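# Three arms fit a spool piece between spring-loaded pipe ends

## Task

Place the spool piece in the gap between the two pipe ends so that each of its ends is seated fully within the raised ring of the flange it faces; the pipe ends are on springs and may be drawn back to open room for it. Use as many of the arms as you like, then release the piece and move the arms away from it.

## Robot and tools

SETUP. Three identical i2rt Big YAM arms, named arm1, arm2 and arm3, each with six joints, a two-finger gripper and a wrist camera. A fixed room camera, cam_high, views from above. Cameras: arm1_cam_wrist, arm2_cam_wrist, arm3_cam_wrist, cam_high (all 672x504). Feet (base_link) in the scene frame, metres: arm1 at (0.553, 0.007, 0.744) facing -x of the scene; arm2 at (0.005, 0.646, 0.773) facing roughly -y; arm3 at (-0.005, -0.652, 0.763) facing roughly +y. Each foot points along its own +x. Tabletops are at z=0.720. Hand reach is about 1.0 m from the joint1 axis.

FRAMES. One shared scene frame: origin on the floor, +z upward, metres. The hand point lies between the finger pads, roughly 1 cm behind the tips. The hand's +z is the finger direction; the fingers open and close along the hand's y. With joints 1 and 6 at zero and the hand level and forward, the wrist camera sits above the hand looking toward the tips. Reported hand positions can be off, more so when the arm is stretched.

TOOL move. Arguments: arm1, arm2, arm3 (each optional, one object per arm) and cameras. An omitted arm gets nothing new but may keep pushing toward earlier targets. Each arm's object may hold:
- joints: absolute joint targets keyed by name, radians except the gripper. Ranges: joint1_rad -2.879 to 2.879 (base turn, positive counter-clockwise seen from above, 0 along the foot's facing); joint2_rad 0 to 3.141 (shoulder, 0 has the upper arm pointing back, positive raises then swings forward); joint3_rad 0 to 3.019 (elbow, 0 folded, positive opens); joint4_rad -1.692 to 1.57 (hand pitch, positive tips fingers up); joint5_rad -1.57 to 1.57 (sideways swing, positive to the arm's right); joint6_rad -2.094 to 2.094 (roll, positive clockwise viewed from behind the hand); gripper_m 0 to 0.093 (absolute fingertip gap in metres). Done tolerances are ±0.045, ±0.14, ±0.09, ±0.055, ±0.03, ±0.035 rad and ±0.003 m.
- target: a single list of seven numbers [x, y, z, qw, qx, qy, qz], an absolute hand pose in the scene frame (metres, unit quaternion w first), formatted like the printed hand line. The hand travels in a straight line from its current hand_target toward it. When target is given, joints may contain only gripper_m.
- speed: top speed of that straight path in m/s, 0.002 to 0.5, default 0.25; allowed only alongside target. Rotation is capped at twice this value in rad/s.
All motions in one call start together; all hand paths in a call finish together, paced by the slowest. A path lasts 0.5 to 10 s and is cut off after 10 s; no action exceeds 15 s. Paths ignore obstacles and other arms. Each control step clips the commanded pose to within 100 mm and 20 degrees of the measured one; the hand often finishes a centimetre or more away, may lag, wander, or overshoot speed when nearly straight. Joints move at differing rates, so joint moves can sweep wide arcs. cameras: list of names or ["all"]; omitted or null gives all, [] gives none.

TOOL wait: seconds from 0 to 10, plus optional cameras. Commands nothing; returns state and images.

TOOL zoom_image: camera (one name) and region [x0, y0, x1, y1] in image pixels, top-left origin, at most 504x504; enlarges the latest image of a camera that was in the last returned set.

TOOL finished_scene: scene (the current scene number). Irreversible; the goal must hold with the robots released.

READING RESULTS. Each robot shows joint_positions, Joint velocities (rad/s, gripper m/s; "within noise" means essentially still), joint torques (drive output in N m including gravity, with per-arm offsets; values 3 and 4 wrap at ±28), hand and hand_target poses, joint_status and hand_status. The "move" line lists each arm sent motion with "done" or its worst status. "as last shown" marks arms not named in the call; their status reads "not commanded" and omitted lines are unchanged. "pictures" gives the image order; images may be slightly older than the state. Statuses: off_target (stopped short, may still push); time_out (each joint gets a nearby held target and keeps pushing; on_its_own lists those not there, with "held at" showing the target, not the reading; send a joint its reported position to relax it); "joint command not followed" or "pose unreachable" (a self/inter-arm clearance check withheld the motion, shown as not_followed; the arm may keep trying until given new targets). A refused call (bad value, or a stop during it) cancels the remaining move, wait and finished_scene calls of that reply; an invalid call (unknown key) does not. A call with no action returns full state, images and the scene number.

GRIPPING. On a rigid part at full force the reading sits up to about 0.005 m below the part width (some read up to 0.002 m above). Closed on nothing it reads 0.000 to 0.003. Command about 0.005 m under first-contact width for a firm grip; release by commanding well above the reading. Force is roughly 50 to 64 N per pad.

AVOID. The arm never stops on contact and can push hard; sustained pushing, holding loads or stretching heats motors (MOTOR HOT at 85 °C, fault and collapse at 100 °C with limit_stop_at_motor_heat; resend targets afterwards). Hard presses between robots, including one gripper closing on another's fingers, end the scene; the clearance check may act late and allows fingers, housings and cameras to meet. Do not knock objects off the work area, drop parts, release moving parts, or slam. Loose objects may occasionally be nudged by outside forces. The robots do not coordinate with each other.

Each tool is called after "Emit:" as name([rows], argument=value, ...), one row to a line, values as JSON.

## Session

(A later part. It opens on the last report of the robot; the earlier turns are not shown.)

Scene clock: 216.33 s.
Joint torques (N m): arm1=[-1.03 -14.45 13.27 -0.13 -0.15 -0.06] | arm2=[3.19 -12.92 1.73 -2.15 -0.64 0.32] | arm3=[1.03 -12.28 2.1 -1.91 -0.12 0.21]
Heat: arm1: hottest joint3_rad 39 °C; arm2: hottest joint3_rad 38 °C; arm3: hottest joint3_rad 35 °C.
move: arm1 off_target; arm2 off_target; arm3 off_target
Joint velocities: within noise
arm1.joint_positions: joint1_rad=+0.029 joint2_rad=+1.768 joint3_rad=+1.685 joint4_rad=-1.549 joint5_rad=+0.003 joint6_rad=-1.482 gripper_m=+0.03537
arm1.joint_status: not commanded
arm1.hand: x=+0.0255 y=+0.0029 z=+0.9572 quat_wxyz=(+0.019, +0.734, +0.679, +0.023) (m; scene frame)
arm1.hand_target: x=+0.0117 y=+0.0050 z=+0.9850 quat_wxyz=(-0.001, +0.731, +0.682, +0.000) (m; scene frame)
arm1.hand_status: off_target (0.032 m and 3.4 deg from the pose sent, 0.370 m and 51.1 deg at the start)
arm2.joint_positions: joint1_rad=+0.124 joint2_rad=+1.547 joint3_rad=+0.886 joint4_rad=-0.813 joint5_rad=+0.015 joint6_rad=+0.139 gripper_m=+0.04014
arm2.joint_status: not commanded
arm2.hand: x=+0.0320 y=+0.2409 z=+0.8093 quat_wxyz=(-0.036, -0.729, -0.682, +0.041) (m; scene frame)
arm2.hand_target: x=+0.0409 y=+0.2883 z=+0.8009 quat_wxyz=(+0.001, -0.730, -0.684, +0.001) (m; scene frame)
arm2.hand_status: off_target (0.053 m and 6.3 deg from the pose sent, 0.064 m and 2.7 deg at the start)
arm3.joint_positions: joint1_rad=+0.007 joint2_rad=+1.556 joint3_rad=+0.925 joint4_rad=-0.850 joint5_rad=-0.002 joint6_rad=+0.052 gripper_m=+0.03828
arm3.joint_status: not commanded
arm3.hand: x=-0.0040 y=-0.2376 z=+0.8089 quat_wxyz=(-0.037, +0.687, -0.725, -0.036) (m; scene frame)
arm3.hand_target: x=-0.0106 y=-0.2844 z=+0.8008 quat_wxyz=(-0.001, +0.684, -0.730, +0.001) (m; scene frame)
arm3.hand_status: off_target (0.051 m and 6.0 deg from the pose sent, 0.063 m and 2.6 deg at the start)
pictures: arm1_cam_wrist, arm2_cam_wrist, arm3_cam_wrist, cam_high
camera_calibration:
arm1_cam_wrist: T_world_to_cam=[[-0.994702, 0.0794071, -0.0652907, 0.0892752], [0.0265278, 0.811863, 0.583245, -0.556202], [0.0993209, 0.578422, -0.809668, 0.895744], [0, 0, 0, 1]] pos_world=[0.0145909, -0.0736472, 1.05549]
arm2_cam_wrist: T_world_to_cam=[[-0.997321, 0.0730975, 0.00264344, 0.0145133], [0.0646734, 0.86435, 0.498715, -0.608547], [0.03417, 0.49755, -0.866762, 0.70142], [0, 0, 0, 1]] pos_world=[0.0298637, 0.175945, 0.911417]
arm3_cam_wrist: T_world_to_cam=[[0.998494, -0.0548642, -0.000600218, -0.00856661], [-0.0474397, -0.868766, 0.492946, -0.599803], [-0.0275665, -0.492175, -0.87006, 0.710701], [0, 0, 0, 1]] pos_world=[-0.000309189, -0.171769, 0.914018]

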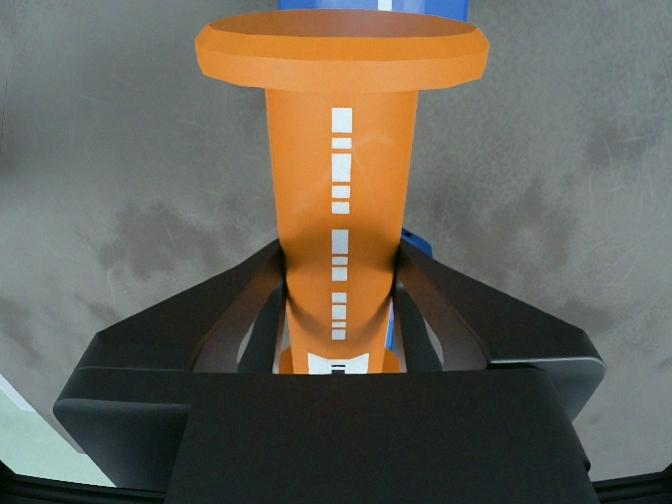

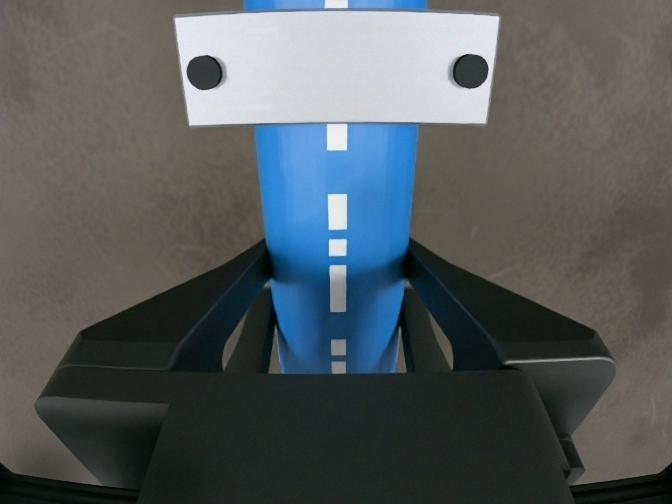

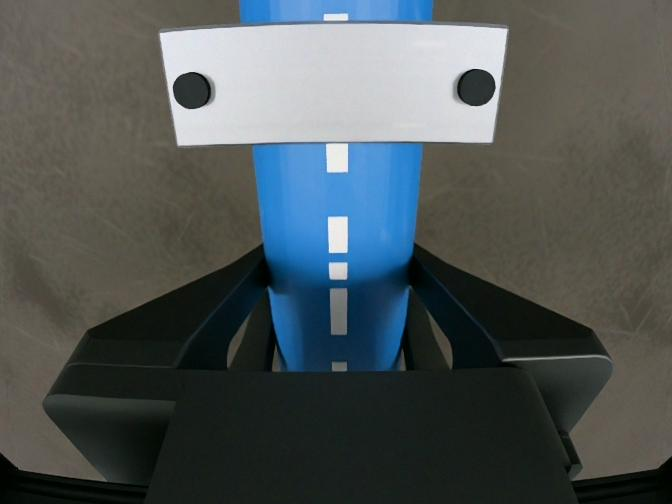

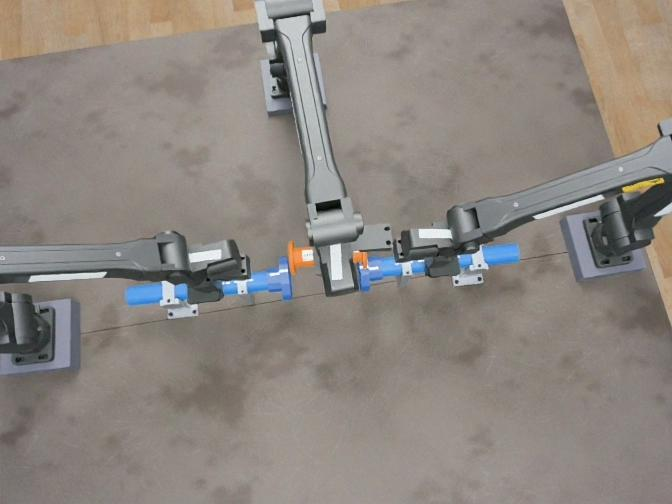

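Emit:
move(arm1={"target": [0.0007, 0.008, 0.943, 0, 0.7314, 0.6820, 0], "speed": 0.1}, arm2={"target": [0.0440, 0.324, 0.8015, 0, 0.7296, 0.6839, 0], "speed": 0.1}, arm3={"target": [-0.0125, -0.320, 0.8015, 0, 0.6839, -0.7296, 0], "speed": 0.1})

Emit:
zoom_image(camera="cam_high", region=[250, 200, 400, 320])

Scene clock: 250.57 s.
Joint torques (N m): arm1=[-1.32 -15.33 9.46 0.79 -0.15 -0.06] | arm2=[3.6 -13.98 -0.14 -3.54 -0.76 0.37] | arm3=[0.85 -13.63 0.49 -2.96 -0.2 0.28]
Heat: arm1: hottest joint3_rad 39 °C; arm2: hottest joint3_rad 35 °C; arm3: hottest joint3_rad 33 °C.
move: arm1 off_target; arm2 off_target; arm3 off_target
Joint velocities: within noise
arm1.joint_positions: joint1_rad=+0.026 joint2_rad=+1.811 joint3_rad=+1.675 joint4_rad=-1.475 joint5_rad=+0.003 joint6_rad=-1.488 gripper_m=+0.03537
arm1.joint_status: not commanded
arm1.hand: x=+0.0071 y=+0.0041 z=+0.9302 quat_wxyz=(+0.012, +0.733, +0.680, +0.015) (m; scene frame)
arm1.hand_target: x=+0.0010 y=+0.0080 z=+0.9431 quat_wxyz=(+0.000, +0.731, +0.682, +0.000) (m; scene frame)
arm1.hand_status: off_target (0.015 m and 2.2 deg from the pose sent, 0.029 m and 3.4 deg at the start)
arm2.joint_positions: joint1_rad=+0.128 joint2_rad=+1.505 joint3_rad=+0.830 joint4_rad=-0.755 joint5_rad=+0.020 joint6_rad=+0.142 gripper_m=+0.04014
arm2.joint_status: not commanded
arm2.hand: x=+0.0320 y=+0.2496 z=+0.8082 quat_wxyz=(-0.052, -0.728, -0.681, +0.056) (m; scene frame)
arm2.hand_target: x=+0.0407 y=+0.3160 z=+0.7980 quat_wxyz=(+0.001, -0.730, -0.684, +0.002) (m; scene frame)
arm2.hand_status: off_target (0.076 m and 8.8 deg from the pose sent, 0.084 m and 6.2 deg at the start)
arm3.joint_positions: joint1_rad=+0.008 joint2_rad=+1.516 joint3_rad=+0.869 joint4_rad=-0.795 joint5_rad=-0.001 joint6_rad=+0.052 gripper_m=+0.03828
arm3.joint_status: not commanded
arm3.hand: x=-0.0042 y=-0.2472 z=+0.8068 quat_wxyz=(-0.051, +0.686, -0.724, -0.050) (m; scene frame)
arm3.hand_target: x=-0.0105 y=-0.3122 z=+0.7979 quat_wxyz=(-0.001, +0.684, -0.730, +0.001) (m; scene frame)
arm3.hand_status: off_target (0.073 m and 8.2 deg from the pose sent, 0.083 m and 6.0 deg at the start)
pictures: arm1_cam_wrist, arm2_cam_wrist, arm3_cam_wrist, cam_high
camera_calibration:
arm1_cam_wrist: T_world_to_cam=[[-0.996122, 0.0759758, -0.0443753, 0.049689], [0.0360189, 0.812272, 0.582166, -0.54002], [0.0802753, 0.57831, -0.811858, 0.877232], [0, 0, 0, 1]] pos_world=[-0.00147288, -0.0724443, 1.02877]
arm2_cam_wrist: T_world_to_cam=[[-0.997335, 0.0729516, 0.000686078, 0.0155489], [0.0650788, 0.885377, 0.460296, -0.589801], [0.0329719, 0.459114, -0.887765, 0.722752], [0, 0, 0, 1]] pos_world=[0.0300606, 0.189236, 0.913106]
arm3_cam_wrist: T_world_to_cam=[[0.998554, -0.0537452, -0.00067657, -0.008541], [-0.04744, -0.887184, 0.45897, -0.58429], [-0.0252677, -0.458275, -0.888451, 0.727406], [0, 0, 0, 1]] pos_world=[-0.000810201, -0.185481, 0.914431]

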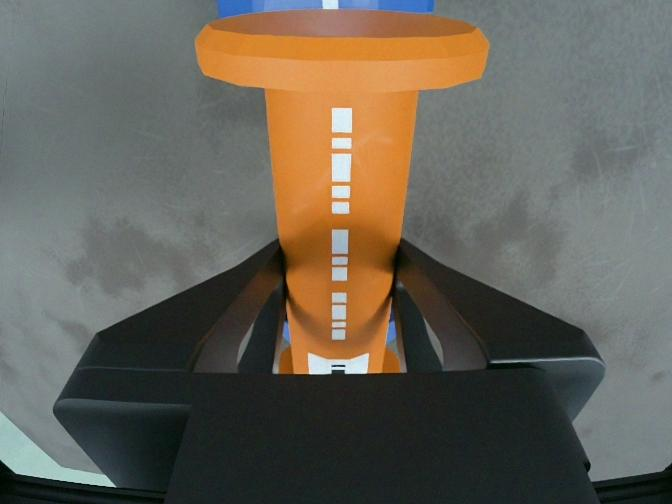

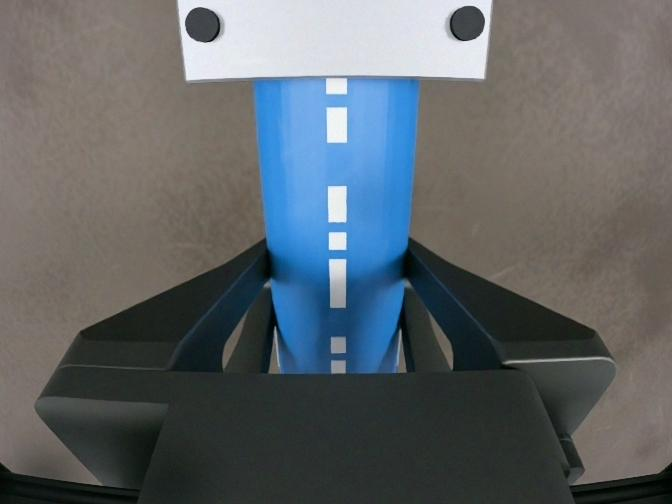

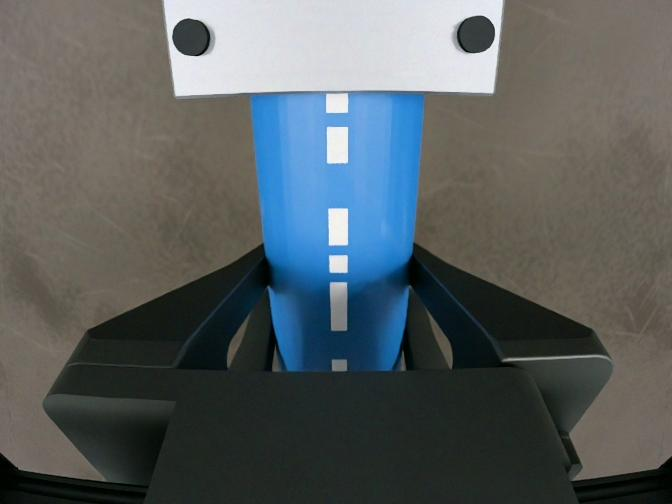

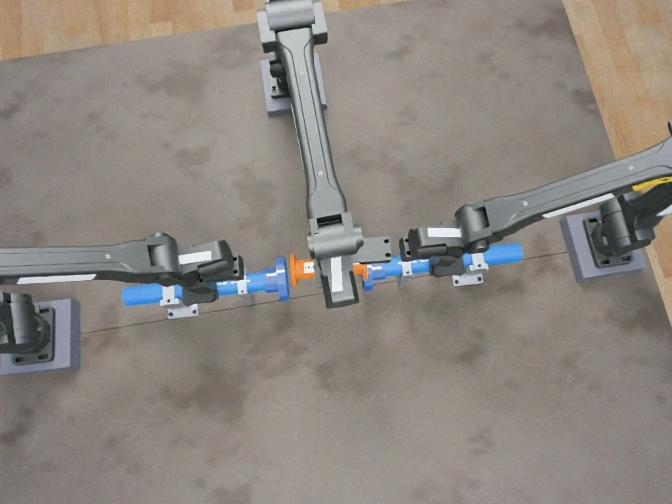

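Scaled by 3.360 from the camera's 672x504 image, which has a finer 960x720 frame.

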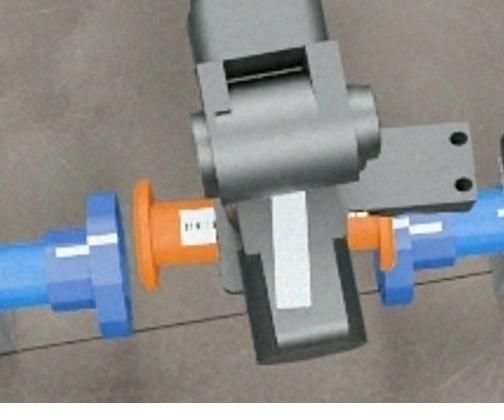

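Emit:
move(arm1={"target": [0.012, 0.0105, 0.912, 0, 0.7314, 0.6820, 0], "speed": 0.1})

Emit:
zoom_image(camera="cam_high", region=[270, 230, 390, 320])

Scene clock: 308.10 s.
Joint torques (N m): arm1=[-0.91 -16.32 9.11 0.7 -0.11 -0.06] | arm2=[3.6 -13.98 -0.14 -3.55 -0.77 0.37] | arm3=[1.38 -12.28 0.76 -2.73 -0.14 0.19]
Heat: arm1: hottest joint3_rad 38 °C; arm2: hottest joint3_rad 32 °C; arm3: hottest joint2_rad 31 °C.
move: arm1 off_target
Joint velocities: within noise
arm1.joint_positions: joint1_rad=+0.017 joint2_rad=+1.811 joint3_rad=+1.569 joint4_rad=-1.385 joint5_rad=+0.002 joint6_rad=-1.493 gripper_m=+0.03537
arm1.joint_status: not commanded
arm1.hand: x=+0.0186 y=+0.0092 z=+0.8910 quat_wxyz=(+0.018, +0.735, +0.678, +0.020) (m; scene frame)
arm1.hand_target: x=+0.0125 y=+0.0105 z=+0.9119 quat_wxyz=(+0.000, +0.731, +0.682, +0.000) (m; scene frame)
arm1.hand_status: off_target (0.022 m and 3.2 deg from the pose sent, 0.020 m and 2.2 deg at the start)
arm2: as last shown
arm3.joint_positions: joint1_rad=+0.009 joint2_rad=+1.513 joint3_rad=+0.865 joint4_rad=-0.794 joint5_rad=-0.001 joint6_rad=+0.052 gripper_m=+0.03828
arm3.joint_status: not commanded
arm3.hand: x=-0.0043 y=-0.2483 z=+0.8067 quat_wxyz=(-0.051, +0.686, -0.724, -0.050) (m; scene frame)
arm3.hand_target: x=-0.0106 y=-0.3122 z=+0.7978 quat_wxyz=(-0.001, +0.684, -0.729, +0.001) (m; scene frame)
arm3.hand_status: not commanded
pictures: arm1_cam_wrist, arm2_cam_wrist, arm3_cam_wrist, cam_high
camera_calibration:
arm1_cam_wrist: T_world_to_cam=[[-0.994911, 0.0808758, -0.060095, 0.0728544], [0.0309092, 0.812646, 0.581937, -0.521359], [0.0959006, 0.577118, -0.81101, 0.840442], [0, 0, 0, 1]] pos_world=[0.00799952, -0.0672458, 0.989384]
arm2_cam_wrist: T_world_to_cam=[[-0.997335, 0.0729516, 0.000686078, 0.0155489], [0.0650788, 0.885377, 0.460296, -0.589801], [0.0329719, 0.459114, -0.887765, 0.722752], [0, 0, 0, 1]] pos_world=[0.0300606, 0.189236, 0.913106]
arm3_cam_wrist: T_world_to_cam=[[0.998578, -0.053297, -0.000702011, -0.00829342], [-0.0470381, -0.887353, 0.458685, -0.585], [-0.0250695, -0.458, -0.888599, 0.726994], [0, 0, 0, 1]] pos_world=[-0.00101034, -0.186581, 0.914331]

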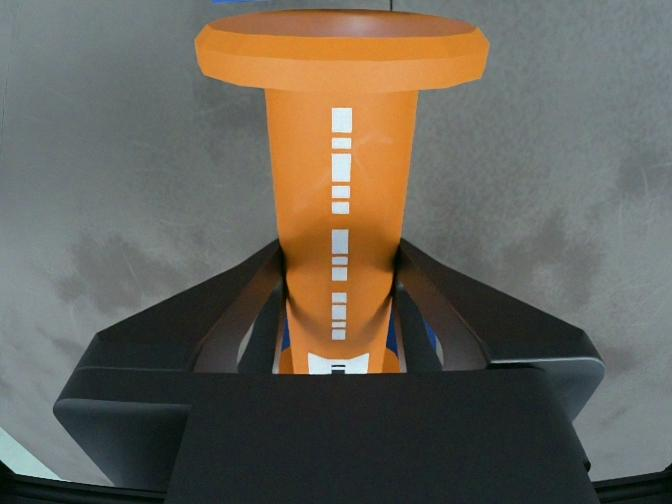

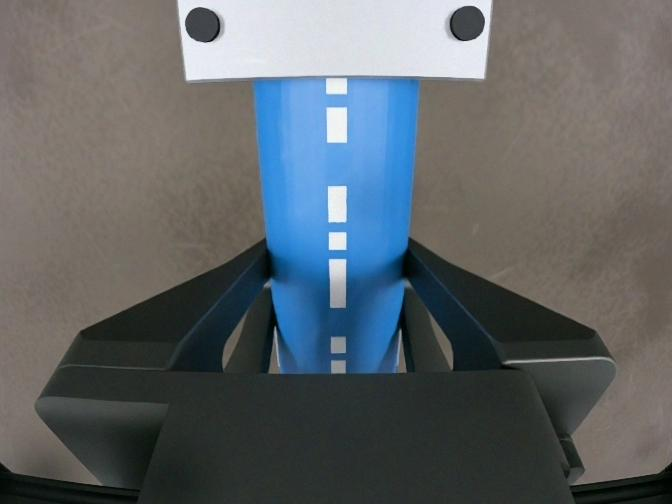

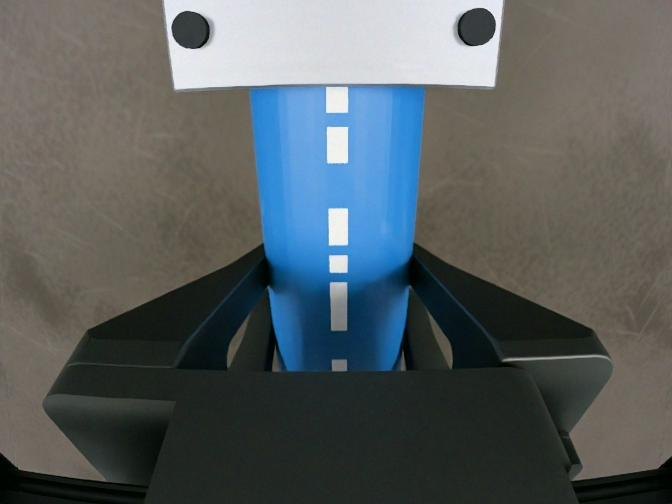

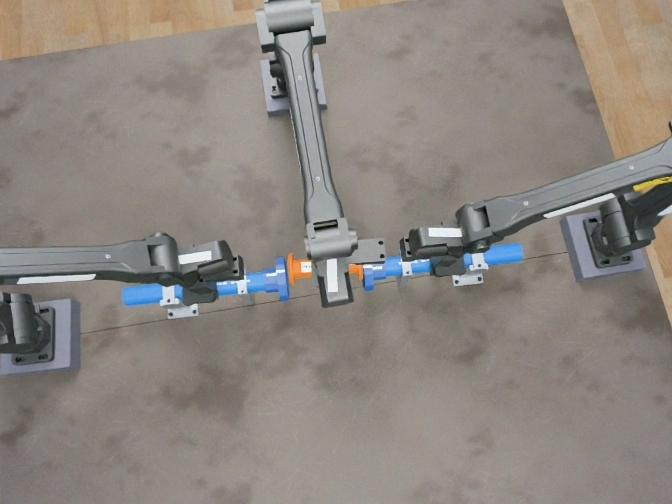

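Scaled by 4.200 from the camera's 672x504 image, which has a finer 960x720 frame.

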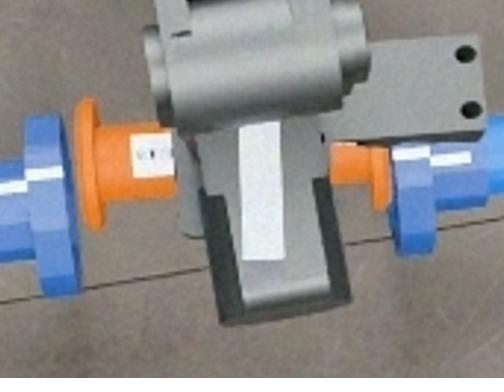

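Emit:
move(arm1={"target": [0.0105, 0.008, 0.868, 0, 0.7314, 0.6820, 0], "speed": 0.08})

Emit:
zoom_image(camera="cam_high", region=[270, 230, 390, 320])

Emit:
zoom_image(camera="arm1_cam_wrist", region=[180, 0, 520, 255])

Scene clock: 325.20 s.
Joint torques (N m): arm1=[-0.56 -14.74 8.88 0.8 -0.14 -0.01] | arm2=[3.55 -13.98 -0.16 -3.56 -0.77 0.37] | arm3=[0.79 -13.1 0.61 -2.99 -0.24 0.2]
Heat: arm1: hottest joint3_rad 39 °C; arm2: hottest joint3_rad 32 °C; arm3: hottest joint3_rad 31 °C.
move: arm1 off_target
Joint velocities: within noise
arm1.joint_positions: joint1_rad=+0.017 joint2_rad=+1.823 joint3_rad=+1.497 joint4_rad=-1.280 joint5_rad=+0.002 joint6_rad=-1.493 gripper_m=+0.03537
arm1.joint_status: not commanded
arm1.hand: x=+0.0181 y=+0.0092 z=+0.8583 quat_wxyz=(+0.010, +0.735, +0.678, +0.013) (m; scene frame)
arm1.hand_target: x=+0.0107 y=+0.0080 z=+0.8680 quat_wxyz=(+0.000, +0.731, +0.682, +0.000) (m; scene frame)
arm1.hand_status: off_target (0.012 m and 2.0 deg from the pose sent, 0.024 m and 3.1 deg at the start)
arm2, arm3: as last shown
pictures: arm1_cam_wrist, arm2_cam_wrist, arm3_cam_wrist, cam_high
camera_calibration:
arm1_cam_wrist: T_world_to_cam=[[-0.995994, 0.0805715, -0.0387788, 0.0522208], [0.0431077, 0.812614, 0.581206, -0.501914], [0.0783408, 0.577206, -0.812832, 0.815827], [0, 0, 0, 1]] pos_world=[0.0097355, -0.0672457, 0.956871]
arm2_cam_wrist: T_world_to_cam=[[-0.997335, 0.0729516, 0.000686078, 0.0155489], [0.0650788, 0.885377, 0.460296, -0.589801], [0.0329719, 0.459114, -0.887765, 0.722752], [0, 0, 0, 1]] pos_world=[0.0300606, 0.189236, 0.913106]
arm3_cam_wrist: T_world_to_cam=[[0.998578, -0.053297, -0.000702011, -0.00829342], [-0.0470381, -0.887353, 0.458685, -0.585], [-0.0250695, -0.458, -0.888599, 0.726994], [0, 0, 0, 1]] pos_world=[-0.00101034, -0.186581, 0.914331]

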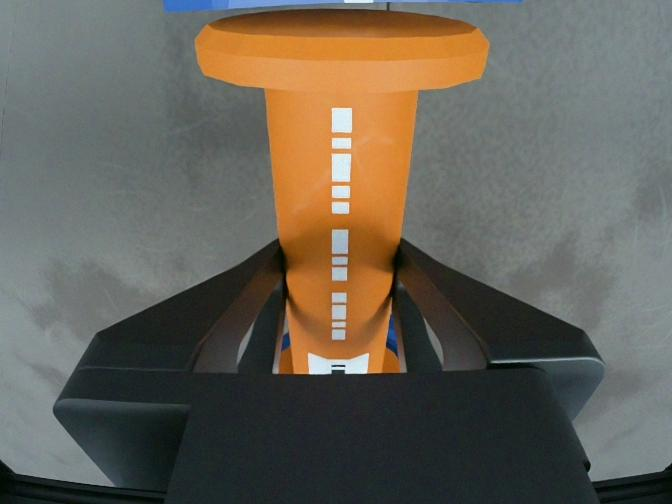

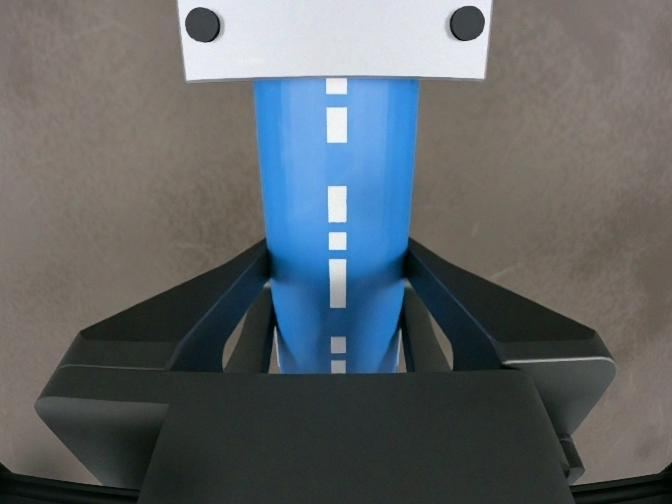

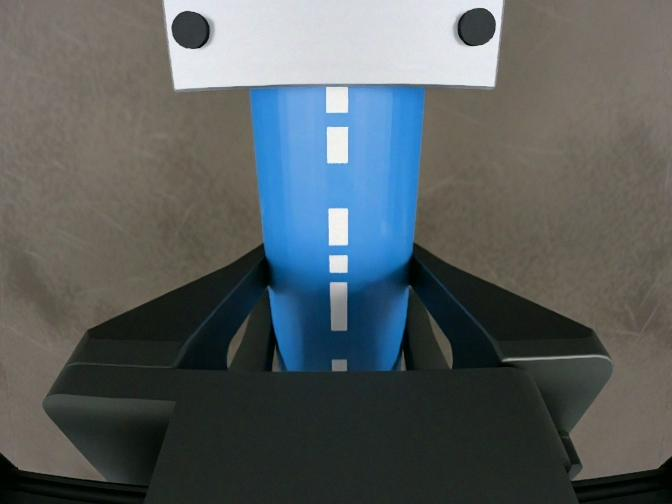

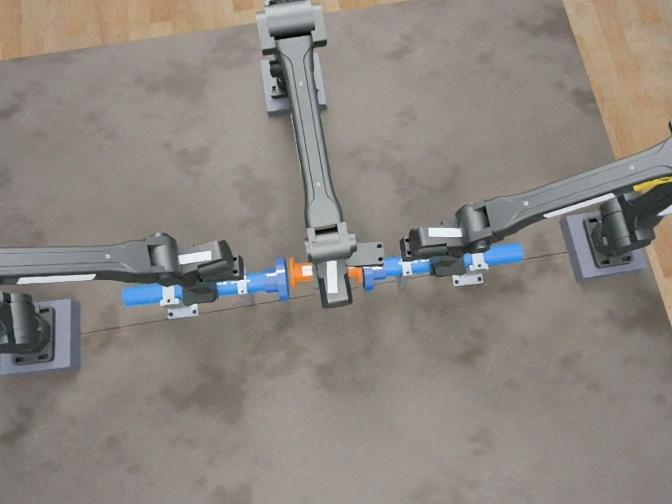

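Scaled by 4.200 from the camera's 672x504 image, which has a finer 960x720 frame.

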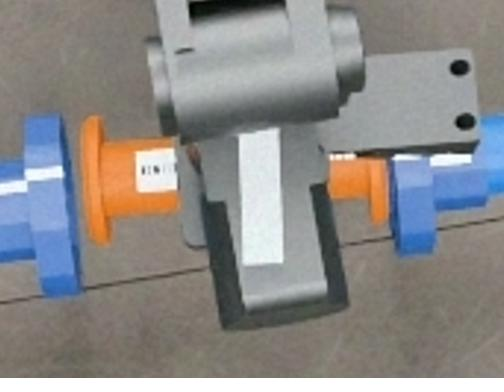

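Scaled by 1.482 from the camera's 672x504 image, which has a finer 960x720 frame.

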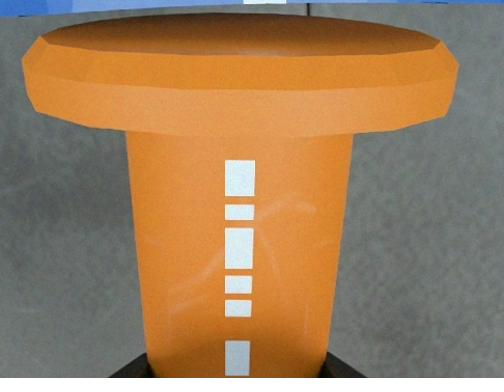

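Emit:
move(arm1={"target": [0.0092, 0.0072, 0.833, 0, 0.7242, 0.6896, 0], "speed": 0.08})

Emit:
zoom_image(camera="cam_high", region=[270, 230, 390, 320])

Emit:
zoom_image(camera="arm1_cam_wrist", region=[130, 0, 570, 255])

Scene clock: 347.23 s.
Joint torques (N m): arm1=[-0.5 -15.33 8.69 0.77 -0.13 -0.06] | arm2=[3.6 -14.04 -0.14 -3.56 -0.77 0.37] | arm3=[0.67 -13.33 0.57 -2.99 -0.2 0.22]
Heat: arm1: hottest joint3_rad 40 °C; arm2: hottest joint3_rad 32 °C; arm3: hottest joint3_rad 30 °C.
move: arm1 off_target
Joint velocities: within noise
arm1.joint_positions: joint1_rad=+0.017 joint2_rad=+1.861 joint3_rad=+1.447 joint4_rad=-1.198 joint5_rad=+0.002 joint6_rad=-1.507 gripper_m=+0.03537
arm1.joint_status: not commanded
arm1.hand: x=+0.0182 y=+0.0091 z=+0.8207 quat_wxyz=(+0.012, +0.730, +0.684, +0.014) (m; scene frame)
arm1.hand_target: x=+0.0094 y=+0.0072 z=+0.8331 quat_wxyz=(+0.000, +0.724, +0.690, +0.000) (m; scene frame)
arm1.hand_status: off_target (0.015 m and 2.4 deg from the pose sent, 0.027 m and 2.6 deg at the start)
arm2, arm3: as last shown
pictures: arm1_cam_wrist, arm2_cam_wrist, arm3_cam_wrist, cam_high
camera_calibration:
arm1_cam_wrist: T_world_to_cam=[[-0.996836, 0.0660855, -0.0441754, 0.0554606], [0.0281892, 0.813501, 0.58088, -0.479563], [0.0743244, 0.577797, -0.812789, 0.785389], [0, 0, 0, 1]] pos_world=[0.01043, -0.0673354, 0.919374]
arm2_cam_wrist: T_world_to_cam=[[-0.997335, 0.0729516, 0.000686078, 0.0155489], [0.0650788, 0.885377, 0.460296, -0.589801], [0.0329719, 0.459114, -0.887765, 0.722752], [0, 0, 0, 1]] pos_world=[0.0300606, 0.189236, 0.913106]
arm3_cam_wrist: T_world_to_cam=[[0.998578, -0.053297, -0.000702011, -0.00829342], [-0.0470381, -0.887353, 0.458685, -0.585], [-0.0250695, -0.458, -0.888599, 0.726994], [0, 0, 0, 1]] pos_world=[-0.00101034, -0.186581, 0.914331]

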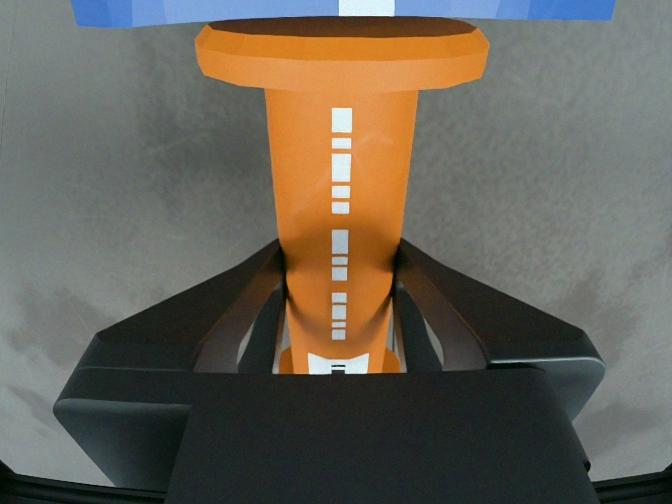

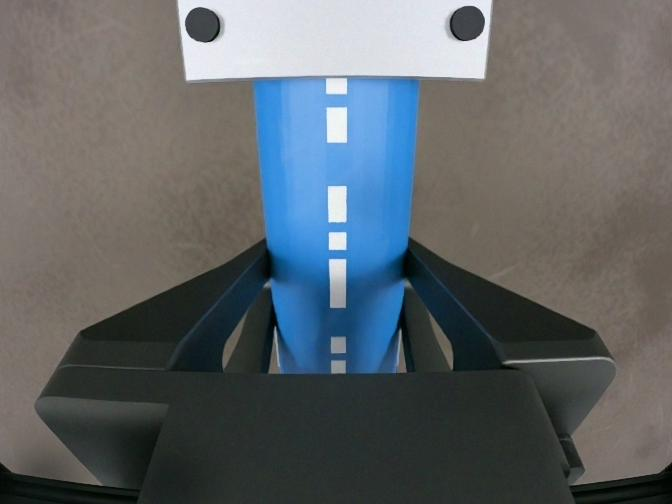

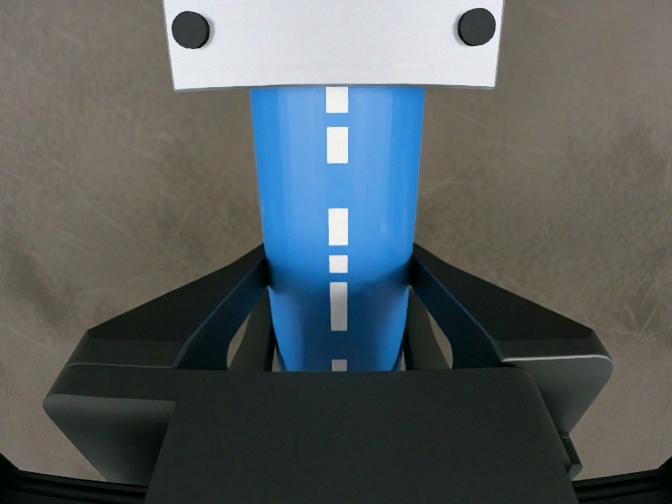

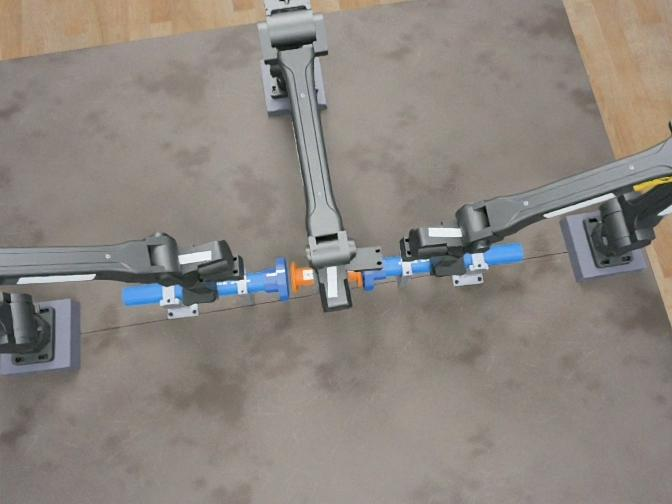

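Scaled by 4.200 from the camera's 672x504 image, which has a finer 960x720 frame.

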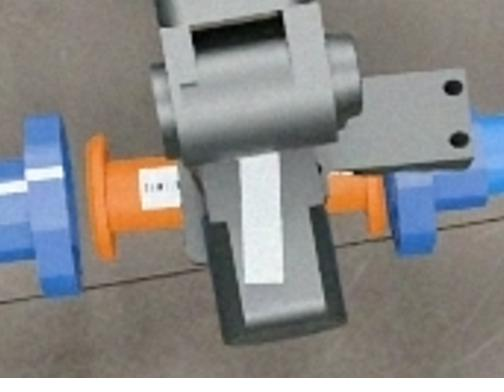

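Scaled by 1.145 from the camera's 672x504 image, which has a finer 960x720 frame.

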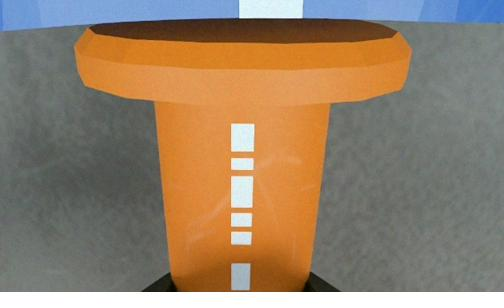

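Emit:
zoom_image(camera="cam_high", region=[270, 245, 320, 305])

Emit:
zoom_image(camera="cam_high", region=[345, 240, 395, 300])

Scaled by 8.400 from the camera's 672x504 image, which has a finer 960x720 frame.

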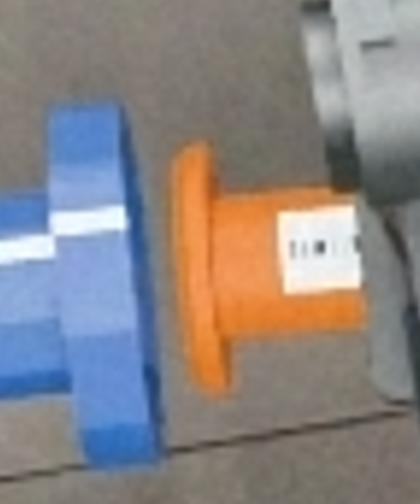

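Scaled by 8.400 from the camera's 672x504 image, which has a finer 960x720 frame.

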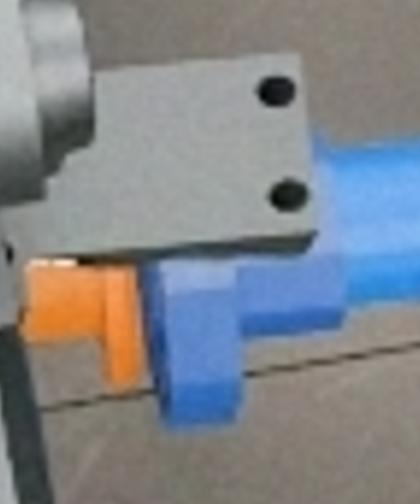

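Emit:
move(arm1={"target": [0.0092, 0.0072, 0.833, 0, 0.7169, 0.6972, 0], "speed": 0.05})

Emit:
zoom_image(camera="cam_high", region=[270, 245, 320, 305])

Emit:
zoom_image(camera="cam_high", region=[345, 240, 395, 300])

Emit:
zoom_image(camera="arm1_cam_wrist", region=[50, 0, 554, 255])

Scene clock: 380.43 s.
Joint torques (N m): arm1=[-0.5 -15.33 8.66 0.77 -0.13 -0.07] | arm2=[3.6 -14.04 -0.13 -3.54 -0.77 0.37] | arm3=[0.26 -12.16 0.7 -2.93 -0.21 0.21]
Heat: arm1: hottest joint3_rad 40 °C; arm2: hottest joint3_rad 32 °C; arm3: hottest joint3_rad 30 °C.
move: arm1 off_target
Joint velocities: within noise
arm1.joint_positions: joint1_rad=+0.017 joint2_rad=+1.861 joint3_rad=+1.447 joint4_rad=-1.198 joint5_rad=+0.002 joint6_rad=-1.528 gripper_m=+0.03537
arm1.joint_status: not commanded
arm1.hand: x=+0.0182 y=+0.0091 z=+0.8207 quat_wxyz=(+0.013, +0.722, +0.691, +0.014) (m; scene frame)
arm1.hand_target: x=+0.0094 y=+0.0072 z=+0.8331 quat_wxyz=(+0.000, +0.717, +0.697, +0.000) (m; scene frame)
arm1.hand_status: off_target (0.015 m and 2.4 deg from the pose sent, 0.015 m and 3.1 deg at the start)
arm2, arm3: as last shown
pictures: arm1_cam_wrist, arm2_cam_wrist, arm3_cam_wrist, cam_high
camera_calibration:
arm1_cam_wrist: T_world_to_cam=[[-0.998, 0.0451458, -0.0442385, 0.0557262], [0.0111142, 0.814328, 0.580298, -0.478742], [0.0622227, 0.578646, -0.813202, 0.785901], [0, 0, 0, 1]] pos_world=[0.0120348, -0.067421, 0.919374]
arm2_cam_wrist: T_world_to_cam=[[-0.997335, 0.0729516, 0.000686078, 0.0155489], [0.0650788, 0.885377, 0.460296, -0.589801], [0.0329719, 0.459114, -0.887765, 0.722752], [0, 0, 0, 1]] pos_world=[0.0300606, 0.189236, 0.913106]
arm3_cam_wrist: T_world_to_cam=[[0.998578, -0.053297, -0.000702011, -0.00829342], [-0.0470381, -0.887353, 0.458685, -0.585], [-0.0250695, -0.458, -0.888599, 0.726994], [0, 0, 0, 1]] pos_world=[-0.00101034, -0.186581, 0.914331]

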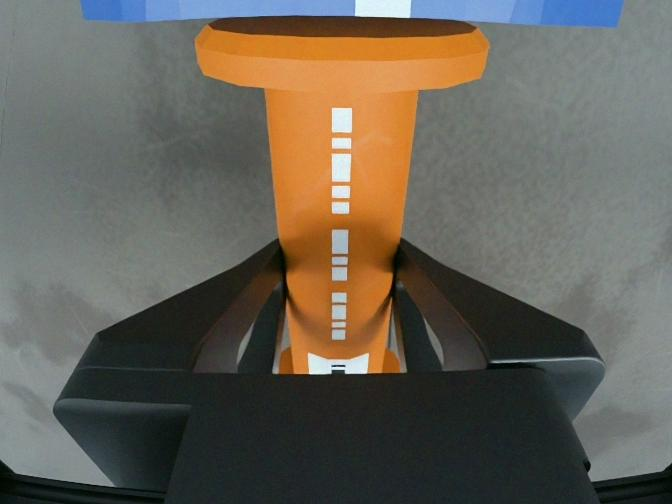

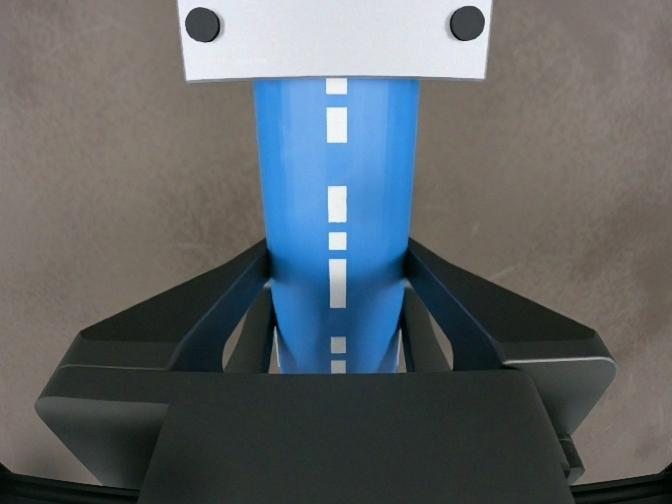

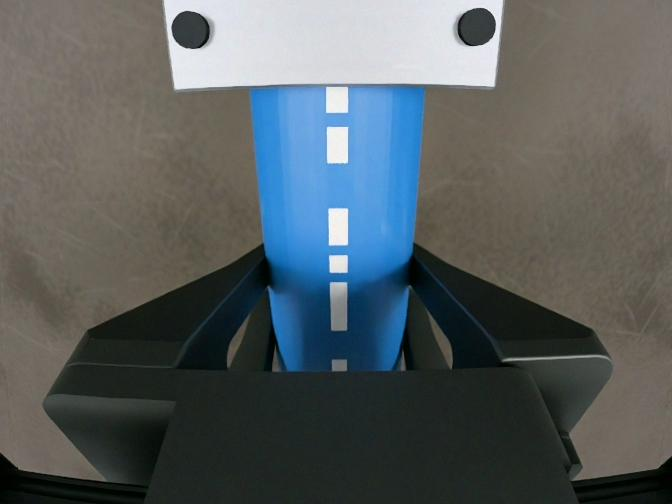

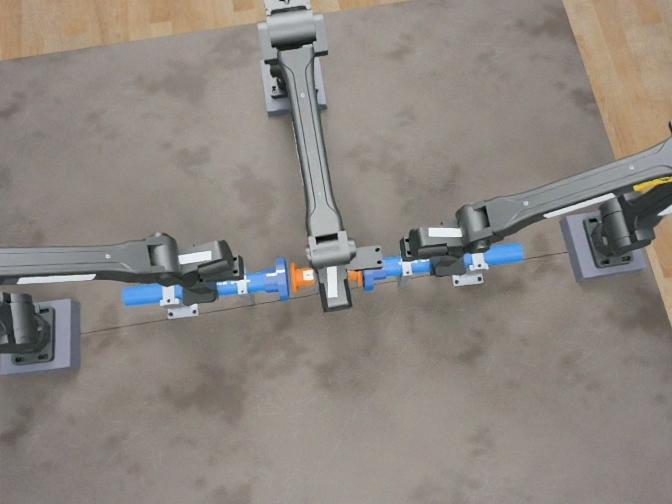

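Scaled by 8.400 from the camera's 672x504 image, which has a finer 960x720 frame.

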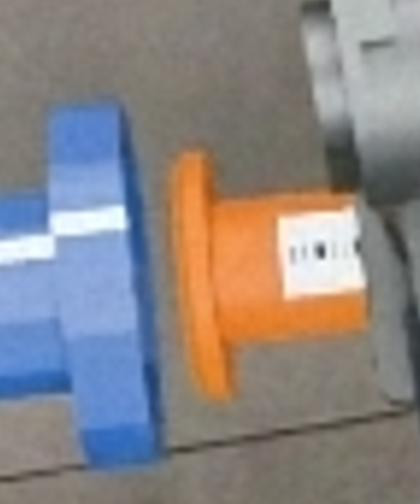

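Scaled by 8.400 from the camera's 672x504 image, which has a finer 960x720 frame.

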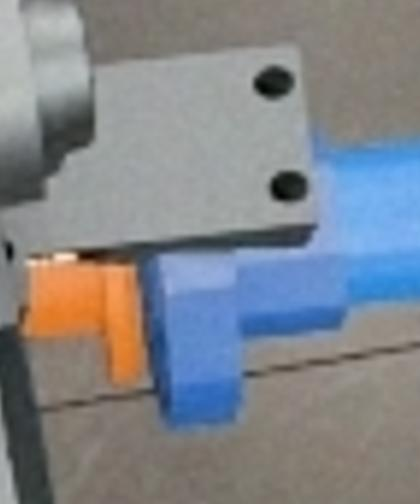

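Scaled by 1.000.

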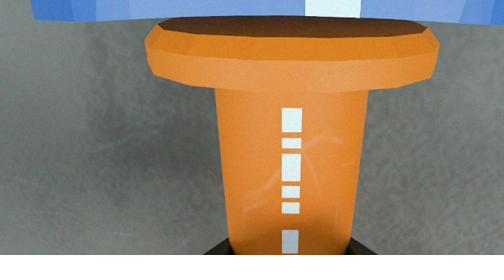

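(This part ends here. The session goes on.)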